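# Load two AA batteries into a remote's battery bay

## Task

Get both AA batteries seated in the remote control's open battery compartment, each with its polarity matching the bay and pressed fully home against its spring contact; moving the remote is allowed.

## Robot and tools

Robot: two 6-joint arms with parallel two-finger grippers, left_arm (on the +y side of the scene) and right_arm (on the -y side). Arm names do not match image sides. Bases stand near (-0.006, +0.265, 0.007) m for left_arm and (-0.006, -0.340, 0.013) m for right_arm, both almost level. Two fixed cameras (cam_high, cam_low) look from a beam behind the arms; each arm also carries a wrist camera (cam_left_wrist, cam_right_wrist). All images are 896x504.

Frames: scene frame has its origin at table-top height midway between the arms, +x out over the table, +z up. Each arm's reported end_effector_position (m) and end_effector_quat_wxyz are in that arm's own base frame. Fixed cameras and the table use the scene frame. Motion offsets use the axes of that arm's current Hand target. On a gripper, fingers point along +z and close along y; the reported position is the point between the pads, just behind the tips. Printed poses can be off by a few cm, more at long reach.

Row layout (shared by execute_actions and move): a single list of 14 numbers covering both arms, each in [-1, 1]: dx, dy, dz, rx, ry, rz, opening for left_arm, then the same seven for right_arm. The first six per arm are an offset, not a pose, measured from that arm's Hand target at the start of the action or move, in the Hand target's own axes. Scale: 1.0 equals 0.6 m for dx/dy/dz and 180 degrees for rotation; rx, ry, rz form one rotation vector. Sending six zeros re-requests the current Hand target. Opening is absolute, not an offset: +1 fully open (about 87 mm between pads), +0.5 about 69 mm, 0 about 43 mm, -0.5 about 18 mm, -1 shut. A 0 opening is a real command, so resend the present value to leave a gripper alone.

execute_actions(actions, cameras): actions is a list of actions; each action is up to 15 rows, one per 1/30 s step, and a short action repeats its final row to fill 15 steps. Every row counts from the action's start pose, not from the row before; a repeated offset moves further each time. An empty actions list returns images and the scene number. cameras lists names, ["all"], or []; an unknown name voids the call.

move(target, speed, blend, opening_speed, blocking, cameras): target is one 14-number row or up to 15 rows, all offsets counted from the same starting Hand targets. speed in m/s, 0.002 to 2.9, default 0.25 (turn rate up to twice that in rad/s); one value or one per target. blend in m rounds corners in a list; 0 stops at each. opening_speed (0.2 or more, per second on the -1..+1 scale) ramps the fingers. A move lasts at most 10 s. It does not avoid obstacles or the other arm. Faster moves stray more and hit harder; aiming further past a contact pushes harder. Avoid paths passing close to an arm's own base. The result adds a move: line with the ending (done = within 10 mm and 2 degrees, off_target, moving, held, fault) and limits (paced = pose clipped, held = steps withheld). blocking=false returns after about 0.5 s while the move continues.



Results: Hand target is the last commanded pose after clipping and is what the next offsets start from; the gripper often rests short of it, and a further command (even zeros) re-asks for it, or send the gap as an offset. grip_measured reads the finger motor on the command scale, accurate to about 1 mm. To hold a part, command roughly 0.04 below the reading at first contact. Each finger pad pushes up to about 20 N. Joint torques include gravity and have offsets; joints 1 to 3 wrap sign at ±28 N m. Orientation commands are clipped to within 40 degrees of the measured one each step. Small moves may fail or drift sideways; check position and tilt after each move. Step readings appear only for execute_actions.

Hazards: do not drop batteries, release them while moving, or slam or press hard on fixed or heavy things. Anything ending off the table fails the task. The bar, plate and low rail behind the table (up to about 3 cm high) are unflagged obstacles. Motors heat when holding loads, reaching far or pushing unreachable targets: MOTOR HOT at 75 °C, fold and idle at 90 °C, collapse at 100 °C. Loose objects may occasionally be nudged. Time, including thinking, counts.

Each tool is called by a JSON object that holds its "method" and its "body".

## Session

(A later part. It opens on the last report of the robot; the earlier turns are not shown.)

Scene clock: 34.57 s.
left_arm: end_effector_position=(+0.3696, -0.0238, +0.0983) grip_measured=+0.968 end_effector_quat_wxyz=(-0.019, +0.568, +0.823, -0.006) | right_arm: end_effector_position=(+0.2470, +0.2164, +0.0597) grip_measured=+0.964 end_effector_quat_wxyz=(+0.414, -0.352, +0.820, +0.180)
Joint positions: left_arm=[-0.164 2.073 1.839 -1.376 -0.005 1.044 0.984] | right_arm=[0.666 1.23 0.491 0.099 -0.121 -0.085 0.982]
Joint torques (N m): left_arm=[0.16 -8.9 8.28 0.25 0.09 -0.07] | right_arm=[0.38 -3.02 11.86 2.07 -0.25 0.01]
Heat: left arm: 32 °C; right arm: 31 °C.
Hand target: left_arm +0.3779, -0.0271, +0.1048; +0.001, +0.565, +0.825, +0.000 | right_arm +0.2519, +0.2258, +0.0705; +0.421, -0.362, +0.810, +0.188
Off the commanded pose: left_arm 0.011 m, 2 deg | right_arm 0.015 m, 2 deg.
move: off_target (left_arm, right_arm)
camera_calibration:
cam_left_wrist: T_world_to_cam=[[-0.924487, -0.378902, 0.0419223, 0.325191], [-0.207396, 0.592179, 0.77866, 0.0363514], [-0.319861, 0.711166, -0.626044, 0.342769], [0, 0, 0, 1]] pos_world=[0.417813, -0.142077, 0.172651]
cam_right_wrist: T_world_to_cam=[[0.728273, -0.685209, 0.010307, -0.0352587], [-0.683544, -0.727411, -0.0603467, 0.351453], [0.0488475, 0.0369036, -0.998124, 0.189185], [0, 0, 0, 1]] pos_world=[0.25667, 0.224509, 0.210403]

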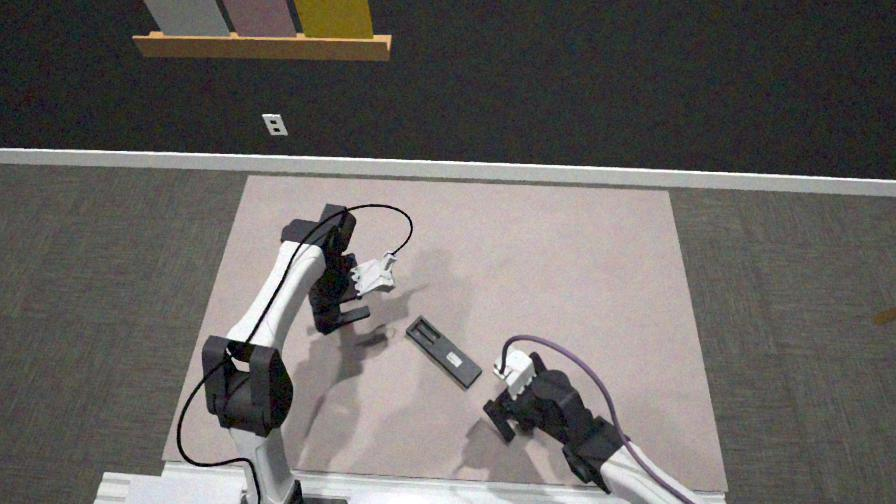

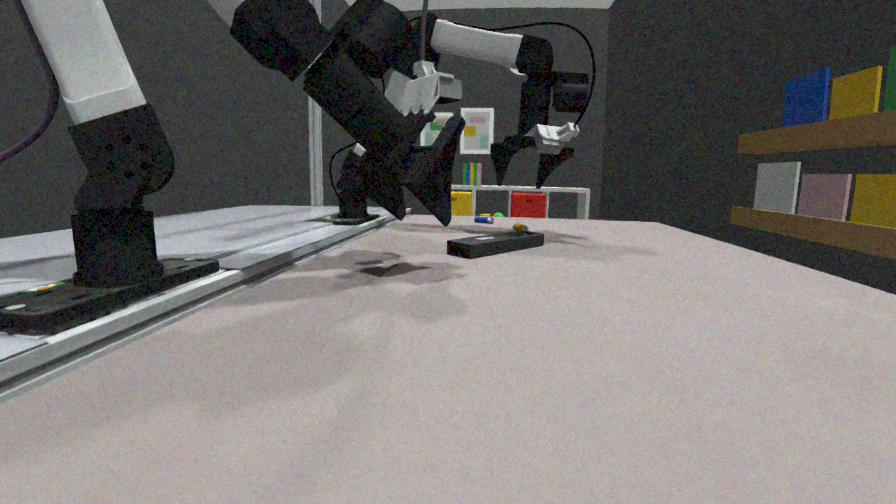

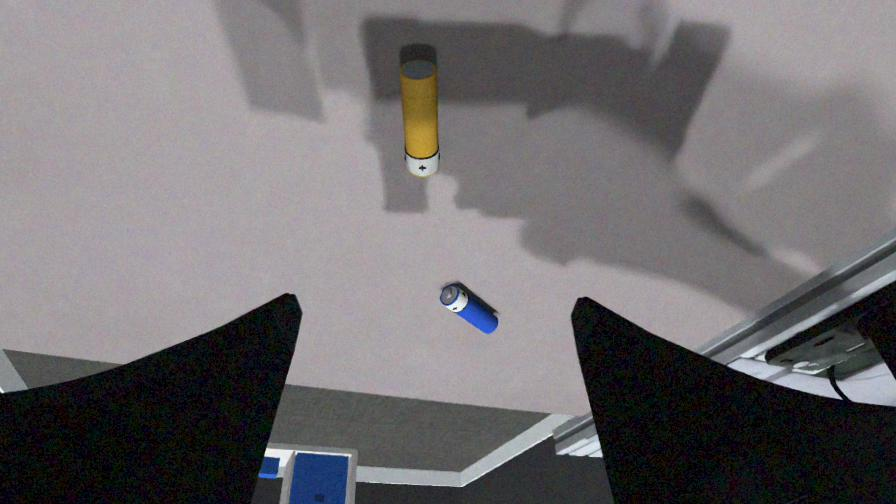

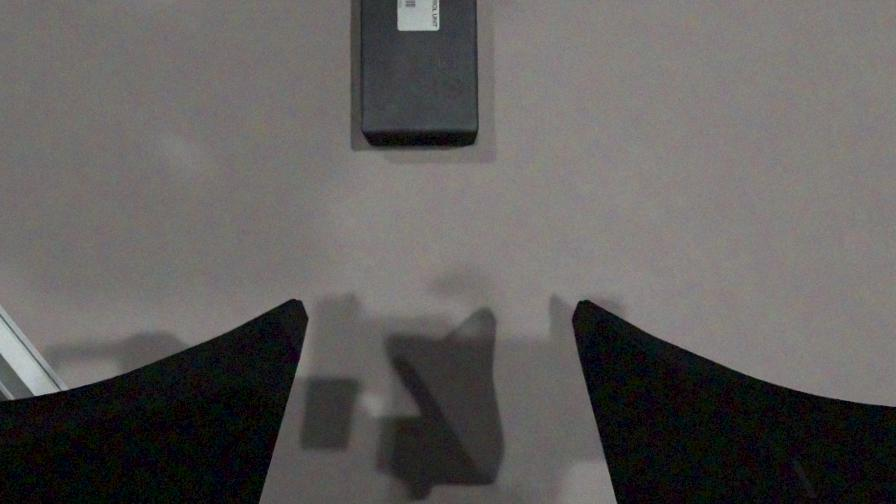

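{"method": "move", "body": {"target": [0,0,0.15,0,0,0,1,-0.023,0.0105,0.1965,0,0,0,1], "speed": 0.12, "cameras": ["all"]}}

Scene clock: 36.87 s.
left_arm: end_effector_position=(+0.3786, -0.0253, +0.0208) grip_measured=+0.968 end_effector_quat_wxyz=(+0.002, +0.568, +0.823, +0.003) | right_arm: end_effector_position=(+0.3059, +0.2990, +0.0072) grip_measured=+0.964 end_effector_quat_wxyz=(+0.404, -0.371, +0.815, +0.189)
Joint positions: left_arm=[-0.164 2.107 1.585 -1.043 -0.005 1.044 0.984] | right_arm=[0.739 1.792 0.757 0.384 -0.101 -0.065 0.982]
Joint torques (N m): left_arm=[0.14 -7.73 5.24 0.35 0.09 -0.06] | right_arm=[0.46 -6.52 10 2.39 0.11 0.25]
Heat: left arm: 32 °C; right arm: 32 °C.
Hand target: left_arm +0.3782, -0.0272, +0.0147; +0.001, +0.565, +0.825, +0.000 | right_arm +0.3167, +0.3078, +0.0140; +0.421, -0.362, +0.810, +0.188
Off the commanded pose: left_arm 0.006 m, 0 deg | right_arm 0.016 m, 2 deg.
move: off_target (right_arm)
camera_calibration:
cam_left_wrist: T_world_to_cam=[[-0.925347, -0.379105, 0.00354661, 0.337311], [-0.241952, 0.597723, 0.764321, 0.11291], [-0.291878, 0.706403, -0.644827, 0.287877], [0, 0, 0, 1]] pos_world=[0.423473, -0.14297, 0.0981346]
cam_right_wrist: T_world_to_cam=[[0.75862, -0.651517, 0.00450088, -0.0402629], [-0.650591, -0.757877, -0.0485046, 0.447508], [0.0350127, 0.0338684, -0.998813, 0.13598], [0, 0, 0, 1]] pos_world=[0.316928, 0.308318, 0.157706]

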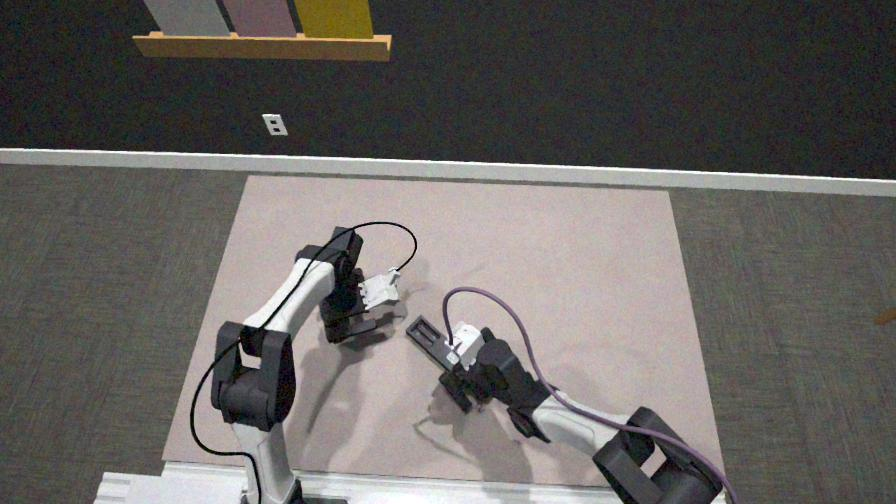

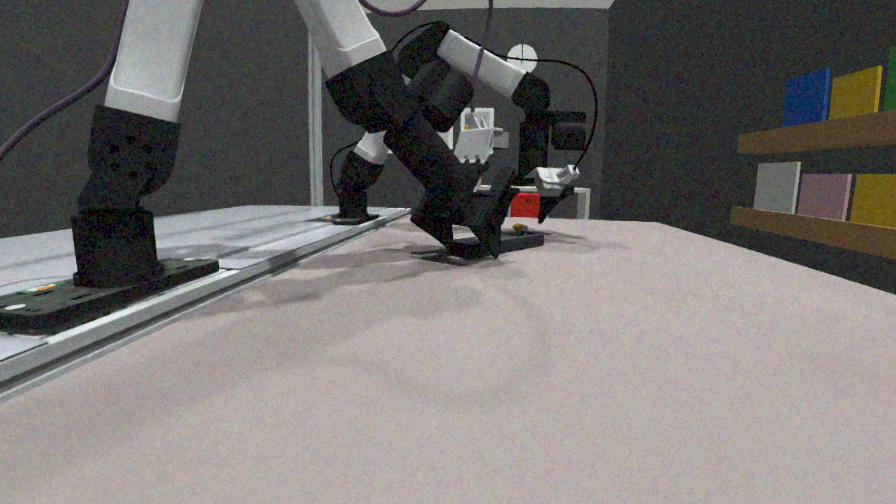

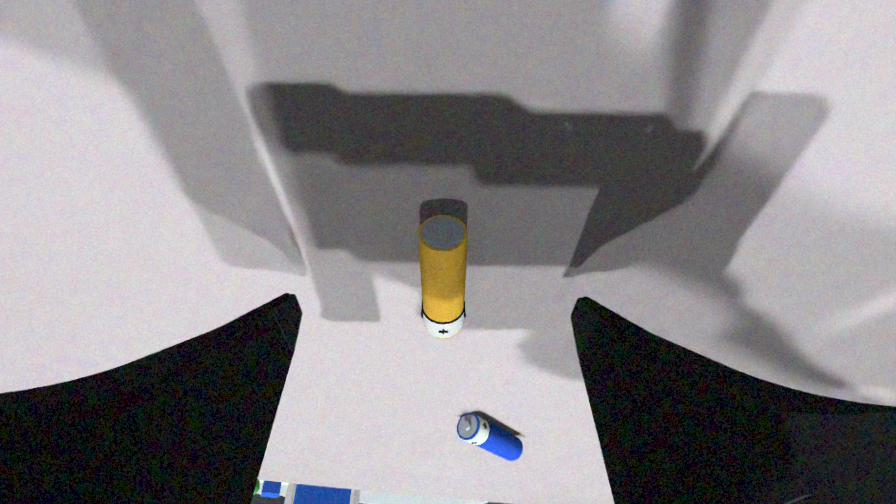

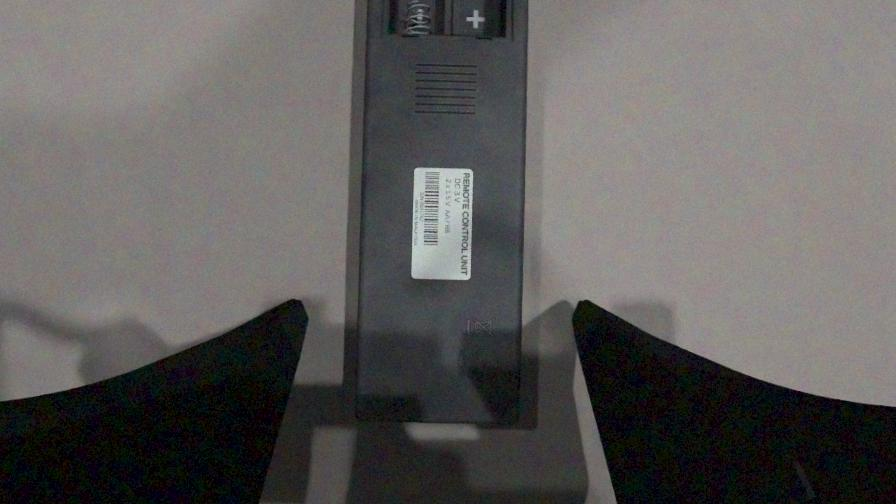

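{"method": "move", "body": {"target": [0,0,0.023,0,0,0,1,0,0,0,0,0,0,0], "speed": 0.05, "opening_speed": 0.8, "cameras": ["cam_left_wrist","cam_right_wrist"]}}

Scene clock: 38.47 s.
left_arm: end_effector_position=(+0.3798, -0.0255, +0.0084) grip_measured=+0.968 end_effector_quat_wxyz=(+0.004, +0.568, +0.823, +0.004) | right_arm: end_effector_position=(+0.3062, +0.2991, +0.0073) grip_measured=+0.060 end_effector_quat_wxyz=(+0.404, -0.370, +0.815, +0.189)
Joint positions: left_arm=[-0.164 2.121 1.556 -0.995 -0.005 1.043 0.984] | right_arm=[0.739 1.793 0.757 0.386 -0.1 -0.065 0.53]
Joint torques (N m): left_arm=[0.16 -7.54 5.05 0.36 0.09 -0.07] | right_arm=[0.46 -6.58 10.02 2.38 0.11 0.25]
Heat: left arm: 32 °C; right arm: 32 °C.
Hand target: left_arm +0.3783, -0.0272, +0.0010; +0.002, +0.565, +0.825, +0.000 | right_arm +0.3168, +0.3079, +0.0141; +0.421, -0.362, +0.810, +0.189
Off the commanded pose: left_arm 0.008 m, 1 deg | right_arm 0.015 m, 2 deg.
move: off_target (right_arm)
camera_calibration:
cam_left_wrist: T_world_to_cam=[[-0.925202, -0.379475, -0.000614471, 0.338389], [-0.245904, 0.598307, 0.762601, 0.124336], [-0.28902, 0.705711, -0.646869, 0.279275], [0, 0, 0, 1]] pos_world=[0.424369, -0.143068, 0.0860437]
cam_right_wrist: T_world_to_cam=[[0.758102, -0.652118, 0.0048285, -0.0401155], [-0.651141, -0.757334, -0.0496072, 0.447817], [0.0360065, 0.0344633, -0.998757, 0.135566], [0, 0, 0, 1]] pos_world=[0.317123, 0.308315, 0.157806]
Images, in order (width x height): cam_left_wrist 896x504, cam_right_wrist 896x504.

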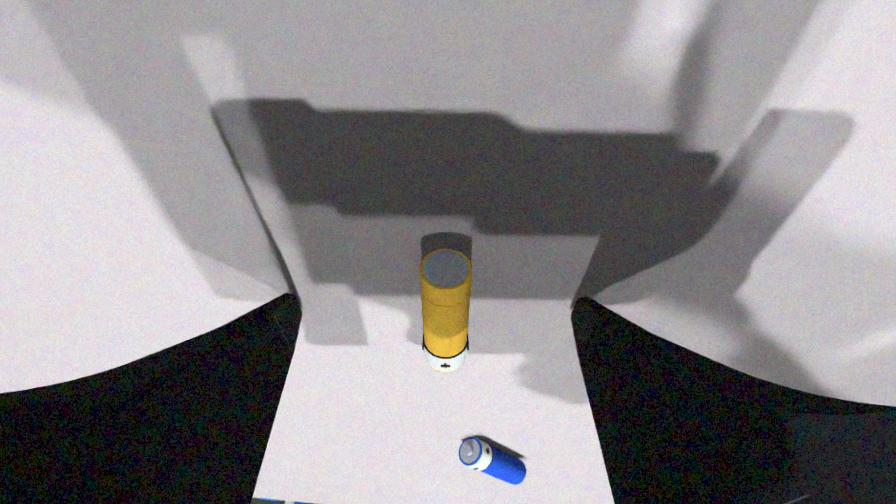

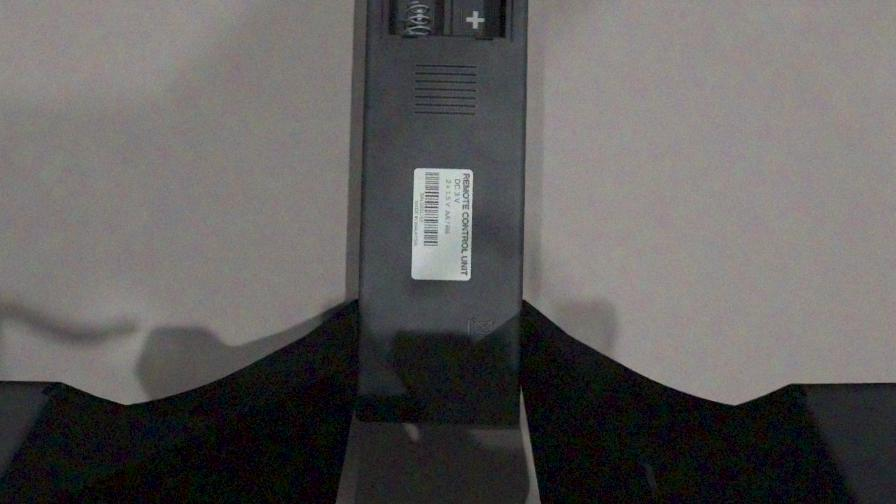

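{"method": "move", "body": {"target": [[0.008,0,0,0,0,0,1,0,0,0,0,0,0,0],[0.008,0,0,0,0,0,-0.64,0,0,0,0,0,0,0]], "speed": 0.05, "opening_speed": 0.8, "cameras": ["cam_left_wrist"]}}

Scene clock: 41.53 s.
left_arm: end_effector_position=(+0.3800, -0.0243, +0.0066) grip_measured=-0.619 end_effector_quat_wxyz=(+0.005, +0.566, +0.824, +0.005) | right_arm: end_effector_position=(+0.3062, +0.2991, +0.0073) grip_measured=+0.060 end_effector_quat_wxyz=(+0.404, -0.370, +0.815, +0.189)
Joint positions: left_arm=[-0.161 2.121 1.548 -0.984 -0.005 1.043 0.191] | right_arm=[0.739 1.793 0.757 0.386 -0.1 -0.065 0.53]
Joint torques (N m): left_arm=[0.7 -8.21 4.45 0.31 0.09 0.05] | right_arm=[0.46 -6.58 10.02 2.38 0.11 0.24]
Heat: left arm: 32 °C; right arm: 33 °C.
Hand target: left_arm +0.3764, -0.0226, +0.0009; +0.001, +0.565, +0.825, +0.000 | right_arm +0.3168, +0.3079, +0.0141; +0.421, -0.362, +0.810, +0.189
Off the commanded pose: left_arm 0.007 m, 1 deg | right_arm 0.015 m, 2 deg.
move: off_target (right_arm)
camera_calibration:
cam_left_wrist: T_world_to_cam=[[-0.924037, -0.382288, -0.00348591, 0.338507], [-0.250105, 0.597587, 0.761799, 0.126669], [-0.289144, 0.704802, -0.647804, 0.277346], [0, 0, 0, 1]] pos_world=[0.424666, -0.141762, 0.0843495]
Images, in order (width x height): cam_left_wrist 896x504.

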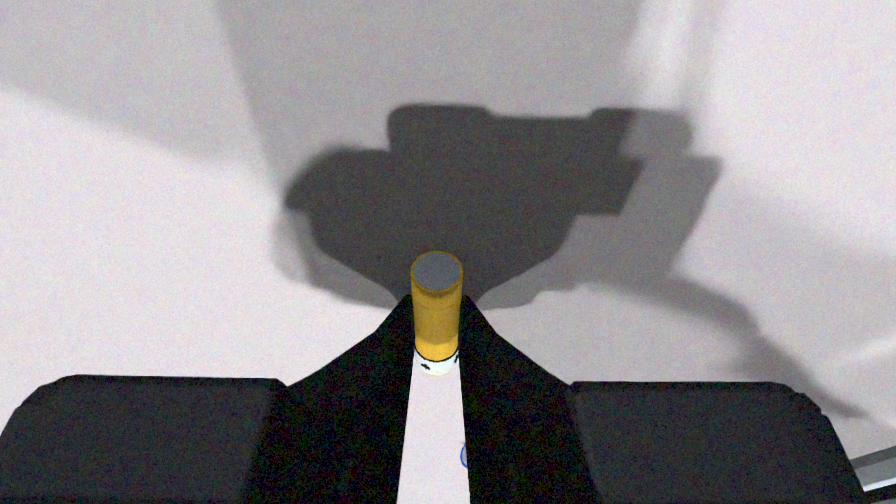

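{"method": "move", "body": {"target": [[0,0,-0.08,0,0,0,-0.64,0,0,0,0,0,0,0],[-0.327,-0.150,-0.165,0,0,-0.656,-0.64,0,0,0,0,0,0,0]], "speed": 0.2, "blend": [0.02,0], "cameras": ["all"]}}

Scene clock: 48.03 s.
left_arm: end_effector_position=(+0.3600, -0.2318, +0.0968) grip_measured=-0.619 end_effector_quat_wxyz=(+0.000, -0.416, +0.909, +0.005) | right_arm: end_effector_position=(+0.3062, +0.2991, +0.0073) grip_measured=+0.060 end_effector_quat_wxyz=(+0.404, -0.370, +0.815, +0.189)
Joint positions: left_arm=[-0.48 2.258 2.133 -1.454 -0.005 -1.337 0.191] | right_arm=[0.739 1.793 0.757 0.386 -0.1 -0.065 0.53]
Joint torques (N m): left_arm=[-0.27 -8.34 9.85 0.03 -0.03 -0.07] | right_arm=[0.47 -6.6 10 2.38 0.11 0.24]
Heat: left arm: 33 °C; right arm: 33 °C.
Hand target: left_arm +0.3631, -0.2380, +0.1000; +0.001, -0.417, +0.909, -0.001 | right_arm +0.3168, +0.3079, +0.0141; +0.421, -0.362, +0.810, +0.189
Off the commanded pose: left_arm 0.008 m, 1 deg | right_arm 0.015 m, 2 deg.
move: off_target (right_arm)
camera_calibration:
cam_left_wrist: T_world_to_cam=[[0.772829, -0.634612, 0.00188133, -0.42892], [-0.412493, -0.500076, 0.761429, -0.0191006], [-0.482271, -0.58923, -0.648246, 0.245879], [0, 0, 0, 1]] pos_world=[0.442183, -0.13687, 0.174741]
cam_right_wrist: T_world_to_cam=[[0.758102, -0.652118, 0.0048285, -0.0401155], [-0.651141, -0.757334, -0.0496072, 0.447817], [0.0360065, 0.0344633, -0.998757, 0.135566], [0, 0, 0, 1]] pos_world=[0.317123, 0.308315, 0.157806]

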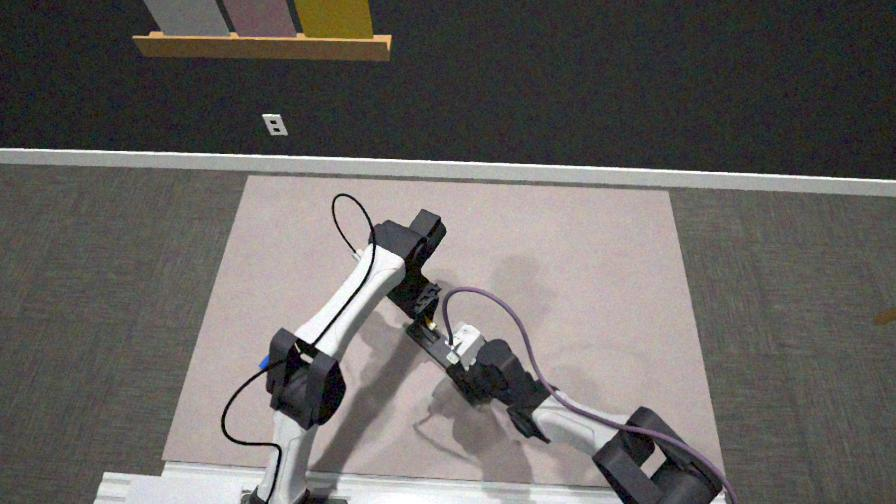

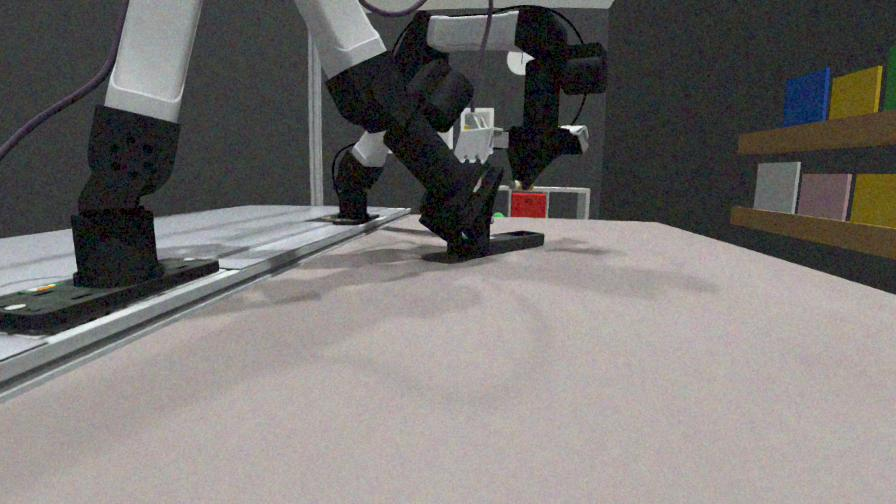

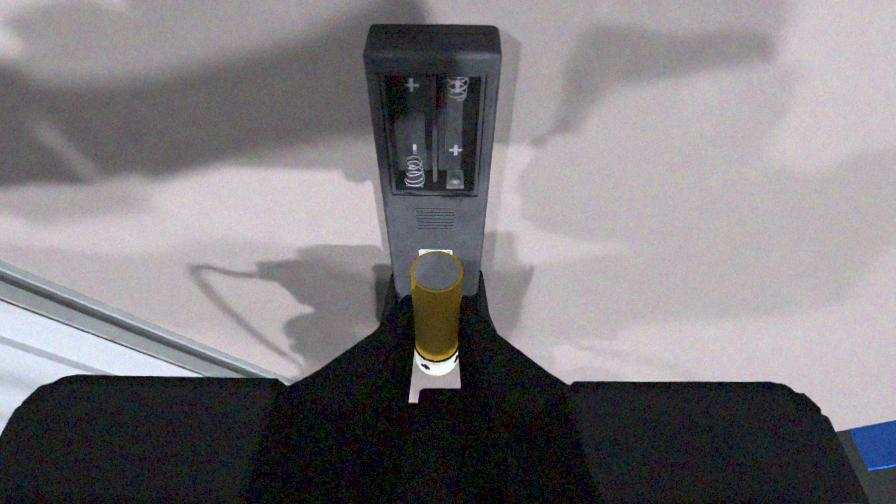

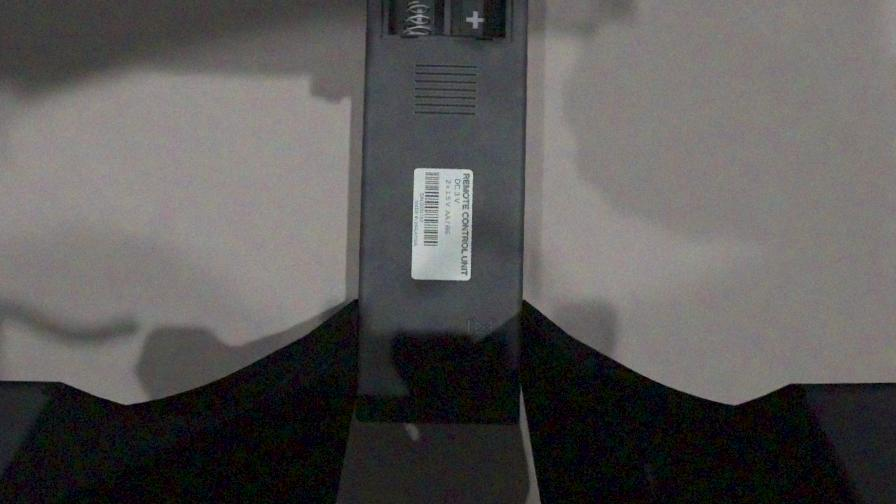

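{"method": "zoom_image", "body": {"camera": "cam_left_wrist", "region": [340, 10, 540, 390]}}

Scaled by 1.326 from the camera's 896x504 image, which has a finer 1280x720 frame.

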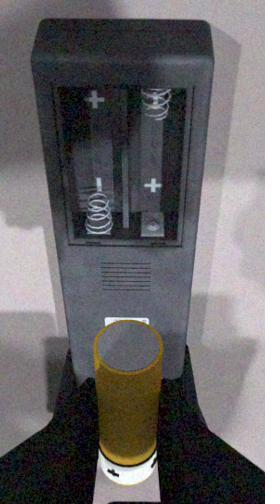

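{"method": "move", "body": {"target": [-0.0077,-0.0064,0.093,0,0.111,0,-0.64,0,0,0,0,0,0,0], "speed": 0.1, "cameras": ["cam_left_wrist","cam_right_wrist","cam_low"]}}

{"method": "zoom_image", "body": {"camera": "cam_left_wrist", "region": [320, 100, 580, 400]}}

{"method": "zoom_image", "body": {"camera": "cam_low", "region": [420, 120, 620, 280]}}

Scene clock: 51.73 s.
left_arm: end_effector_position=(+0.3693, -0.2367, +0.0505) grip_measured=-0.619 end_effector_quat_wxyz=(-0.149, -0.412, +0.896, -0.070) | right_arm: end_effector_position=(+0.3062, +0.2991, +0.0073) grip_measured=+0.060 end_effector_quat_wxyz=(+0.404, -0.370, +0.815, +0.189)
Joint positions: left_arm=[-0.361 2.419 2.133 -1.398 0.312 -1.204 0.191] | right_arm=[0.739 1.793 0.757 0.386 -0.1 -0.065 0.53]
Joint torques (N m): left_arm=[0.59 -9.29 5.16 0.1 0.19 0.1] | right_arm=[0.44 -6.58 10.02 2.39 0.11 0.24]
Heat: left arm: 33 °C; right arm: 34 °C.
Hand target: left_arm +0.3691, -0.2371, +0.0442; -0.157, -0.410, +0.896, -0.073 | right_arm +0.3168, +0.3079, +0.0141; +0.421, -0.362, +0.810, +0.189
Off the commanded pose: left_arm 0.006 m, 1 deg | right_arm 0.015 m, 2 deg.
move: off_target (right_arm)
camera_calibration:
cam_left_wrist: T_world_to_cam=[[0.776554, -0.630028, 0.00535222, -0.439497], [-0.231872, -0.27788, 0.932211, -0.00512265], [-0.585832, -0.725153, -0.361875, 0.208999], [0, 0, 0, 1]] pos_world=[0.462544, -0.126762, 0.0827592]
cam_right_wrist: T_world_to_cam=[[0.758102, -0.652118, 0.0048285, -0.0401155], [-0.651141, -0.757334, -0.0496072, 0.447817], [0.0360065, 0.0344633, -0.998757, 0.135566], [0, 0, 0, 1]] pos_world=[0.317123, 0.308315, 0.157806]
Images, in order (width x height): cam_low 896x504, cam_left_wrist 896x504, cam_right_wrist 896x504.

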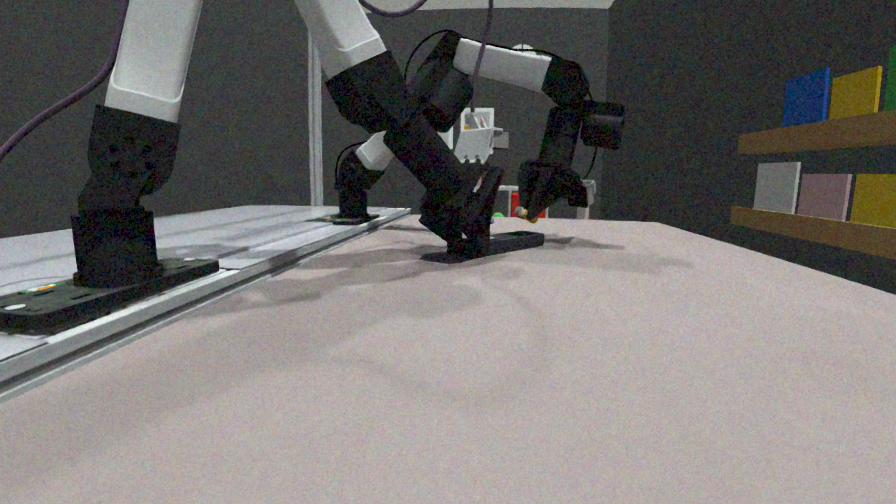

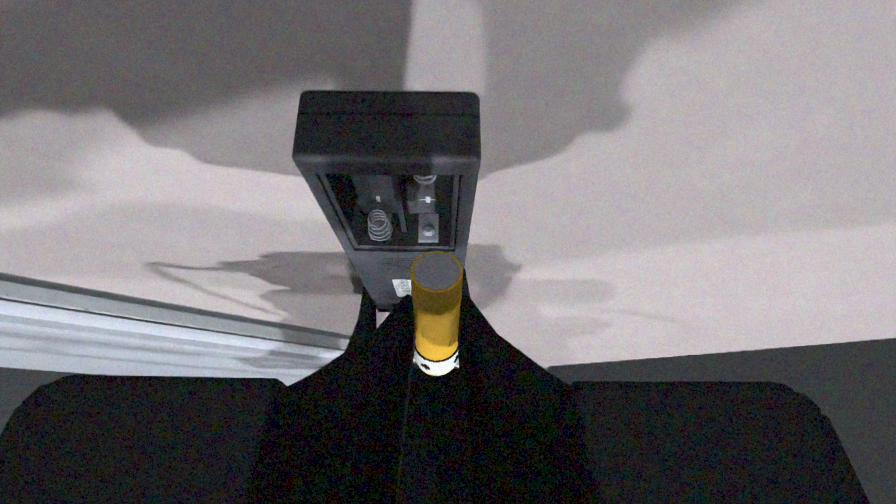

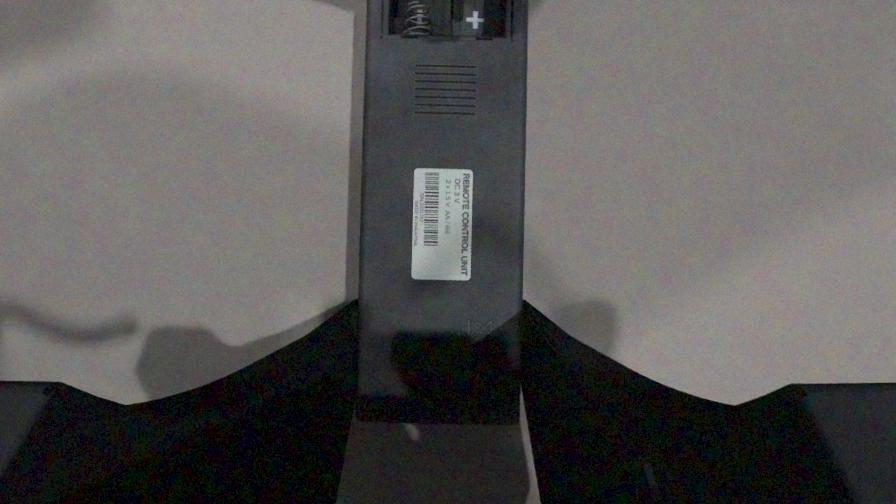

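Scaled by 1.680 from the camera's 896x504 image, which has a finer 1280x720 frame.

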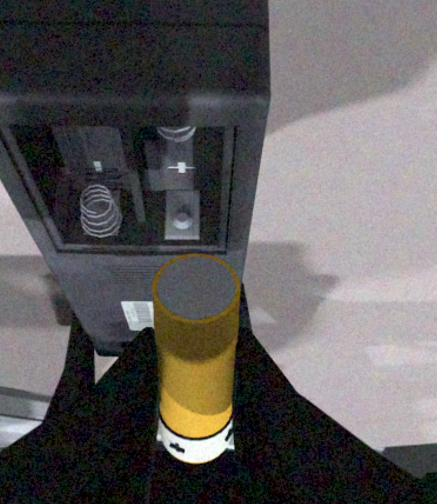

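Scaled by 2.520 from the camera's 896x504 image, which has a finer 1280x720 frame.

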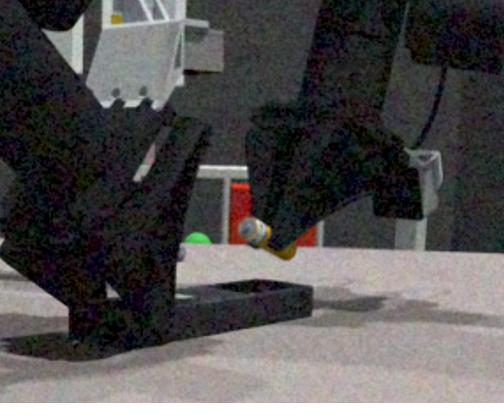

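{"method": "move", "body": {"target": [-0.0143,0.0075,0.0285,0,0,0,-0.64,0,0,0,0,0,0,0], "speed": 0.05, "cameras": ["cam_left_wrist","cam_low"]}}

{"method": "zoom_image", "body": {"camera": "cam_left_wrist", "region": [320, 100, 580, 400]}}

{"method": "zoom_image", "body": {"camera": "cam_low", "region": [440, 160, 600, 280]}}

Scene clock: 53.27 s.
left_arm: end_effector_position=(+0.3671, -0.2328, +0.0296) grip_measured=-0.619 end_effector_quat_wxyz=(-0.152, -0.411, +0.896, -0.069) | right_arm: end_effector_position=(+0.3062, +0.2991, +0.0073) grip_measured=+0.060 end_effector_quat_wxyz=(+0.404, -0.370, +0.815, +0.189)
Joint positions: left_arm=[-0.354 2.419 2.048 -1.321 0.313 -1.195 0.191] | right_arm=[0.739 1.793 0.757 0.386 -0.1 -0.065 0.53]
Joint torques (N m): left_arm=[0.65 -9.69 5 0.09 0.2 0.11] | right_arm=[0.46 -6.58 10.02 2.38 0.11 0.24]
Heat: left arm: 34 °C; right arm: 34 °C.
Hand target: left_arm +0.3672, -0.2325, +0.0252; -0.157, -0.410, +0.896, -0.073 | right_arm +0.3168, +0.3079, +0.0141; +0.421, -0.362, +0.810, +0.189
Off the commanded pose: left_arm 0.004 m, 1 deg | right_arm 0.015 m, 2 deg.
move: off_target (right_arm)
camera_calibration:
cam_left_wrist: T_world_to_cam=[[0.775717, -0.63108, 0.000869591, -0.435064], [-0.227032, -0.277779, 0.933432, 0.0131698], [-0.588829, -0.724277, -0.358753, 0.204259], [0, 0, 0, 1]] pos_world=[0.46075, -0.122962, 0.0613638]
Images, in order (width x height): cam_low 896x504, cam_left_wrist 896x504.

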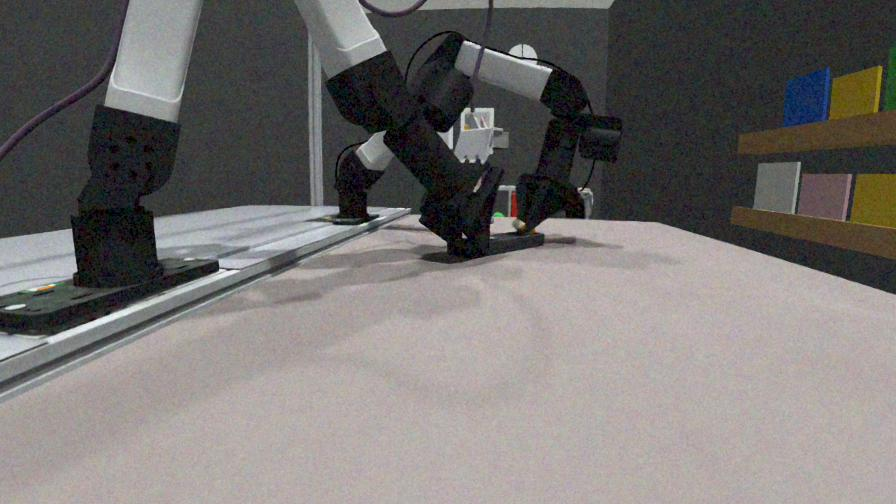

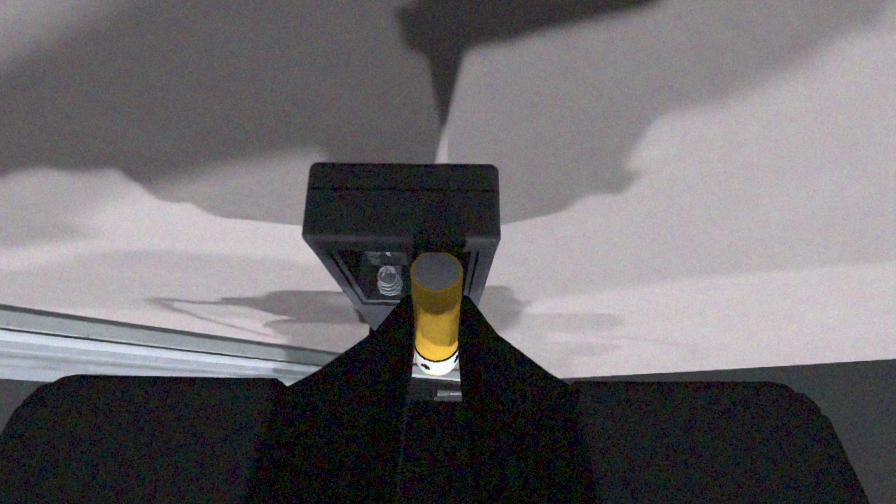

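Scaled by 1.680 from the camera's 896x504 image, which has a finer 1280x720 frame.

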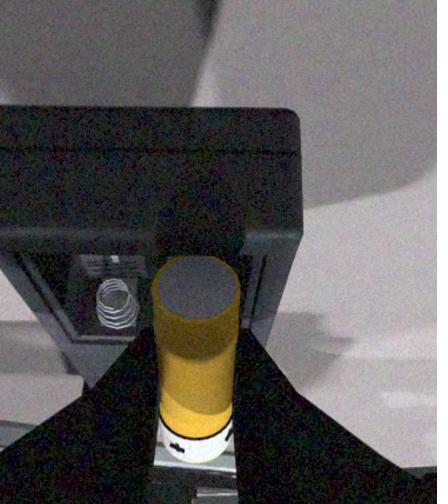

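Scaled by 3.150 from the camera's 896x504 image, which has a finer 1280x720 frame.

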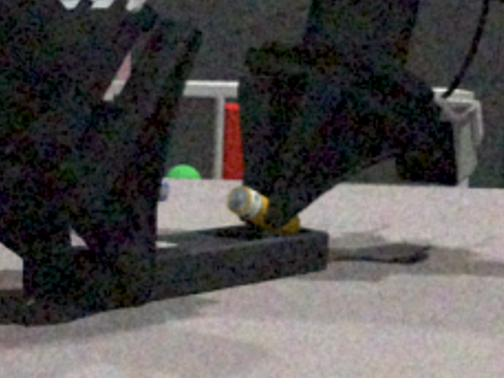

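{"method": "move", "body": {"target": [-0.006,0,0.0165,0,0,0,-0.64,0,0,0,0,0,0,0], "speed": 0.03, "cameras": ["cam_left_wrist","cam_low","cam_right_wrist"]}}

{"method": "zoom_image", "body": {"camera": "cam_left_wrist", "region": [320, 150, 580, 400]}}

{"method": "zoom_image", "body": {"camera": "cam_low", "region": [440, 160, 600, 280]}}

Scene clock: 54.20 s.
left_arm: end_effector_position=(+0.3679, -0.2331, +0.0272) grip_measured=-0.619 end_effector_quat_wxyz=(-0.156, -0.413, +0.894, -0.076) | right_arm: end_effector_position=(+0.3061, +0.2991, +0.0073) grip_measured=+0.060 end_effector_quat_wxyz=(+0.404, -0.370, +0.815, +0.189)
Joint positions: left_arm=[-0.349 2.419 2.033 -1.303 0.329 -1.194 0.191] | right_arm=[0.739 1.793 0.757 0.386 -0.1 -0.064 0.53]
Joint torques (N m): left_arm=[0.24 -9.06 3.85 0.29 0.06 0.1] | right_arm=[0.44 -6.58 10.02 2.38 0.11 0.24]
Heat: left arm: 34 °C; right arm: 34 °C.
Hand target: left_arm +0.3673, -0.2324, +0.0147; -0.157, -0.410, +0.896, -0.073 | right_arm +0.3168, +0.3079, +0.0141; +0.421, -0.362, +0.810, +0.189
Off the commanded pose: left_arm 0.013 m, 1 deg | right_arm 0.015 m, 2 deg.
move: off_target (left_arm, right_arm)
camera_calibration:
cam_left_wrist: T_world_to_cam=[[0.779873, -0.625867, 0.00940242, -0.436385], [-0.222979, -0.263748, 0.938465, 0.0171073], [-0.584875, -0.733981, -0.345245, 0.19953], [0, 0, 0, 1]] pos_world=[0.460839, -0.122156, 0.0569351]
cam_right_wrist: T_world_to_cam=[[0.757975, -0.652269, 0.00445997, -0.0399723], [-0.651306, -0.757195, -0.0495629, 0.44782], [0.0357054, 0.0346626, -0.998761, 0.135601], [0, 0, 0, 1]] pos_world=[0.317124, 0.308314, 0.157806]
Images, in order (width x height): cam_low 896x504, cam_left_wrist 896x504, cam_right_wrist 896x504.

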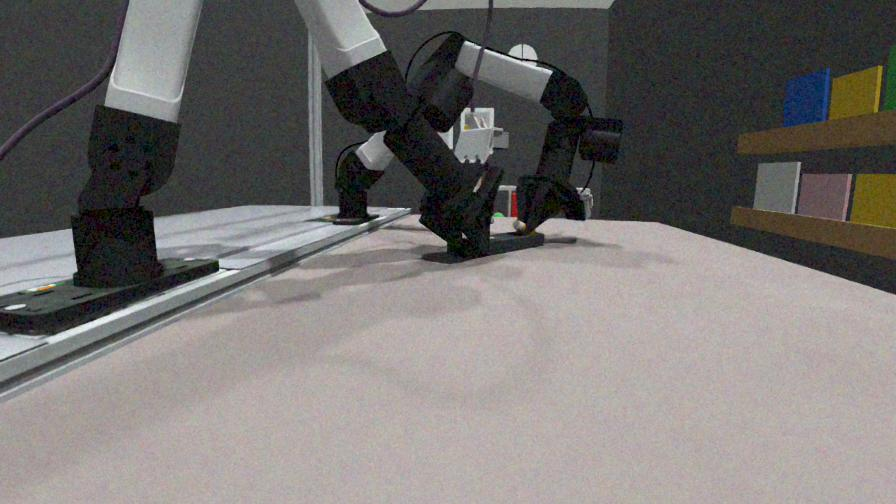

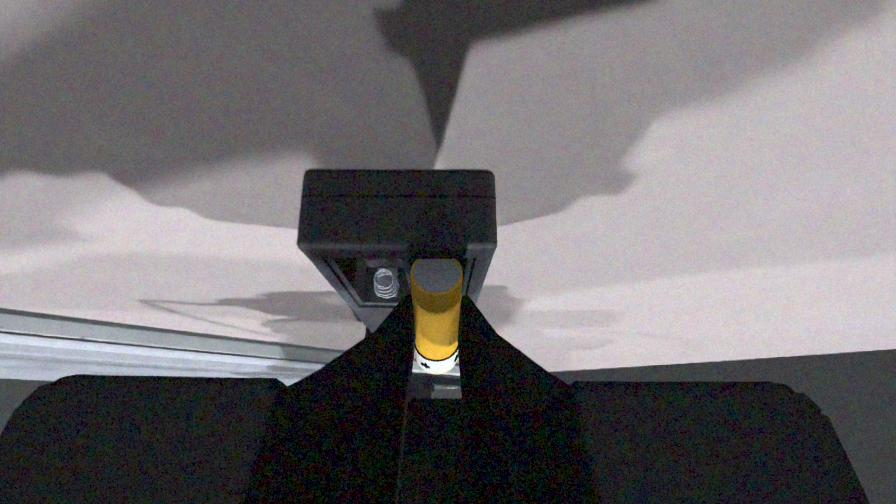

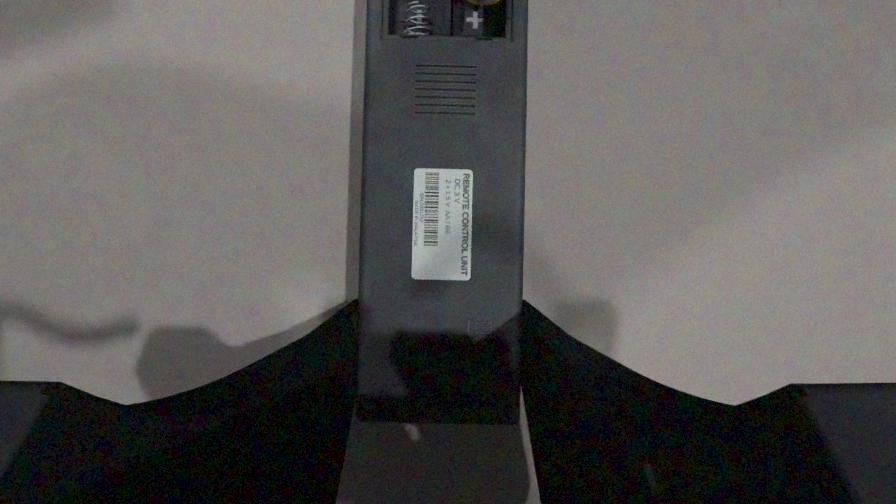

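Scaled by 1.938 from the camera's 896x504 image, which has a finer 1280x720 frame.

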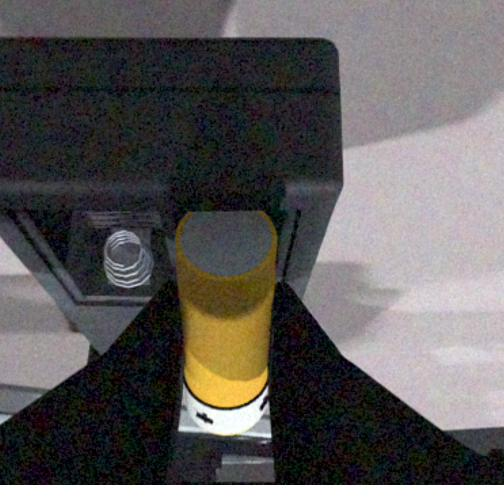

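Scaled by 3.150 from the camera's 896x504 image, which has a finer 1280x720 frame.

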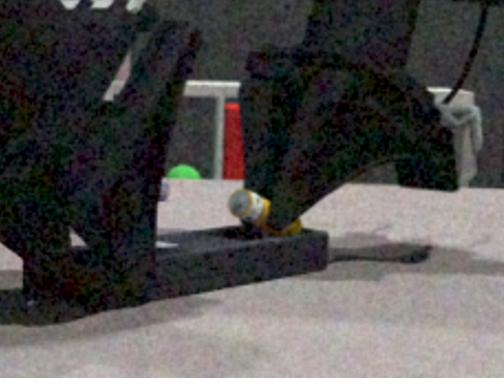

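{"method": "move", "body": {"target": [[0.0167,0,-0.024,0,0,0,-0.64,0,0,0,0,0,0,0],[0.0057,0,0.006,0,0,0,-0.64,0,0,0,0,0,0,0]], "speed": 0.03, "blend": [0.002,0], "cameras": ["cam_left_wrist","cam_low","cam_right_wrist"]}}

{"method": "zoom_image", "body": {"camera": "cam_left_wrist", "region": [320, 150, 580, 400]}}

{"method": "zoom_image", "body": {"camera": "cam_low", "region": [440, 160, 600, 280]}}

Scene clock: 56.17 s.
left_arm: end_effector_position=(+0.3673, -0.2338, +0.0257) grip_measured=-0.619 end_effector_quat_wxyz=(-0.158, -0.413, +0.894, -0.078) | right_arm: end_effector_position=(+0.3061, +0.2991, +0.0073) grip_measured=+0.060 end_effector_quat_wxyz=(+0.404, -0.370, +0.815, +0.189)
Joint positions: left_arm=[-0.349 2.419 2.024 -1.295 0.335 -1.194 0.191] | right_arm=[0.739 1.793 0.757 0.386 -0.1 -0.064 0.53]
Joint torques (N m): left_arm=[-0.42 -9.51 2.78 0.38 0.02 -0.01] | right_arm=[0.46 -6.58 10.02 2.38 0.11 0.24]
Heat: left arm: 34 °C; right arm: 34 °C.
Hand target: left_arm +0.3644, -0.2359, +0.0125; -0.157, -0.410, +0.896, -0.073 | right_arm +0.3168, +0.3079, +0.0141; +0.421, -0.362, +0.810, +0.189
Off the commanded pose: left_arm 0.014 m, 1 deg | right_arm 0.015 m, 2 deg.
move: off_target (left_arm, right_arm)
camera_calibration:
cam_left_wrist: T_world_to_cam=[[0.780272, -0.625348, 0.010774, -0.436401], [-0.220763, -0.259256, 0.940239, 0.0184423], [-0.585184, -0.736021, -0.340344, 0.197642], [0, 0, 0, 1]] pos_world=[0.460239, -0.122653, 0.0546277]
cam_right_wrist: T_world_to_cam=[[0.757975, -0.652269, 0.00445997, -0.0399723], [-0.651306, -0.757195, -0.0495629, 0.44782], [0.0357054, 0.0346626, -0.998761, 0.135601], [0, 0, 0, 1]] pos_world=[0.317124, 0.308314, 0.157806]
Images, in order (width x height): cam_low 896x504, cam_left_wrist 896x504, cam_right_wrist 896x504.

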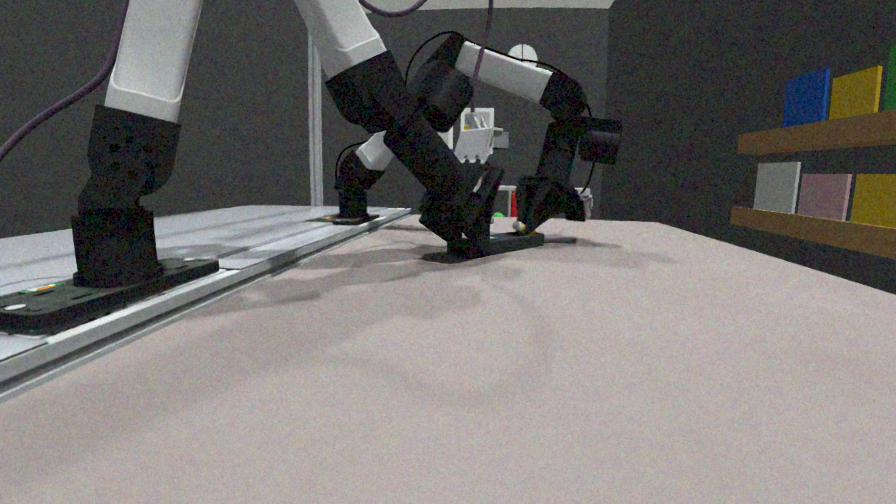

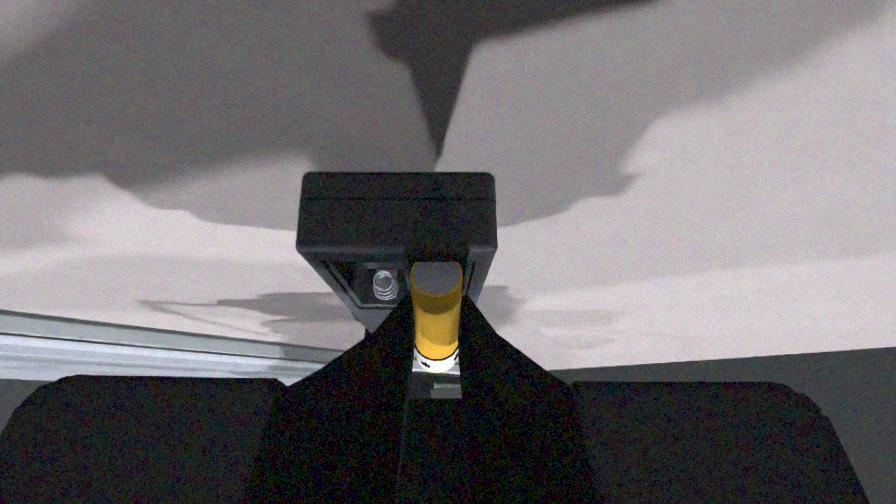

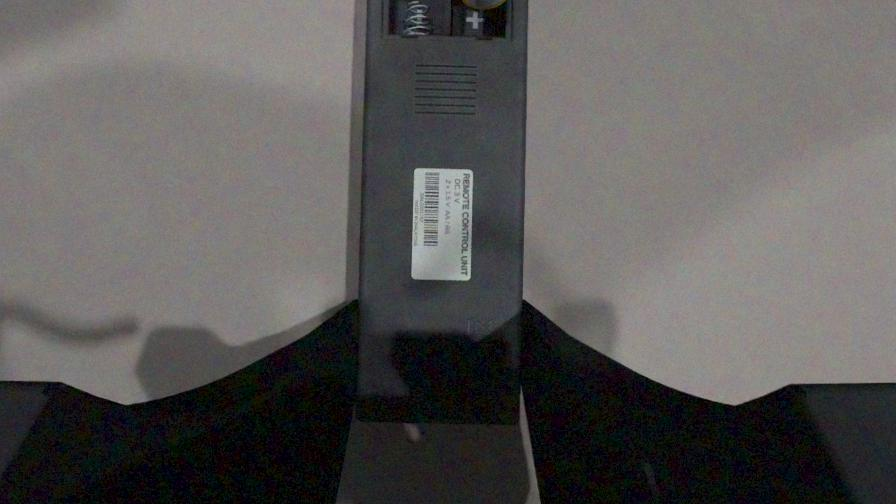

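Scaled by 1.938 from the camera's 896x504 image, which has a finer 1280x720 frame.

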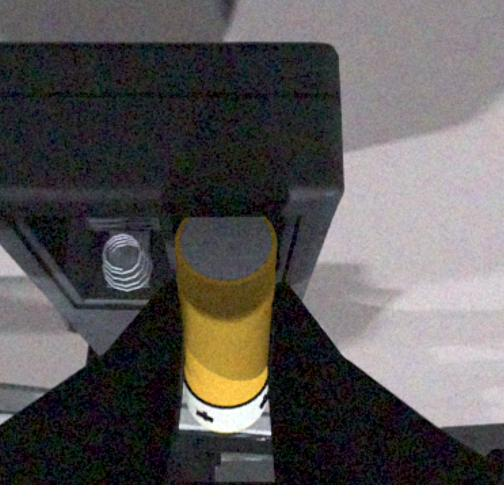

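Scaled by 3.150 from the camera's 896x504 image, which has a finer 1280x720 frame.

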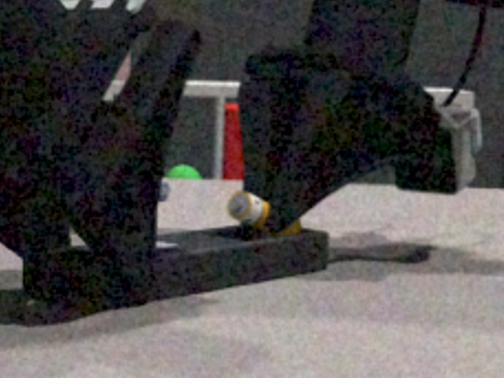

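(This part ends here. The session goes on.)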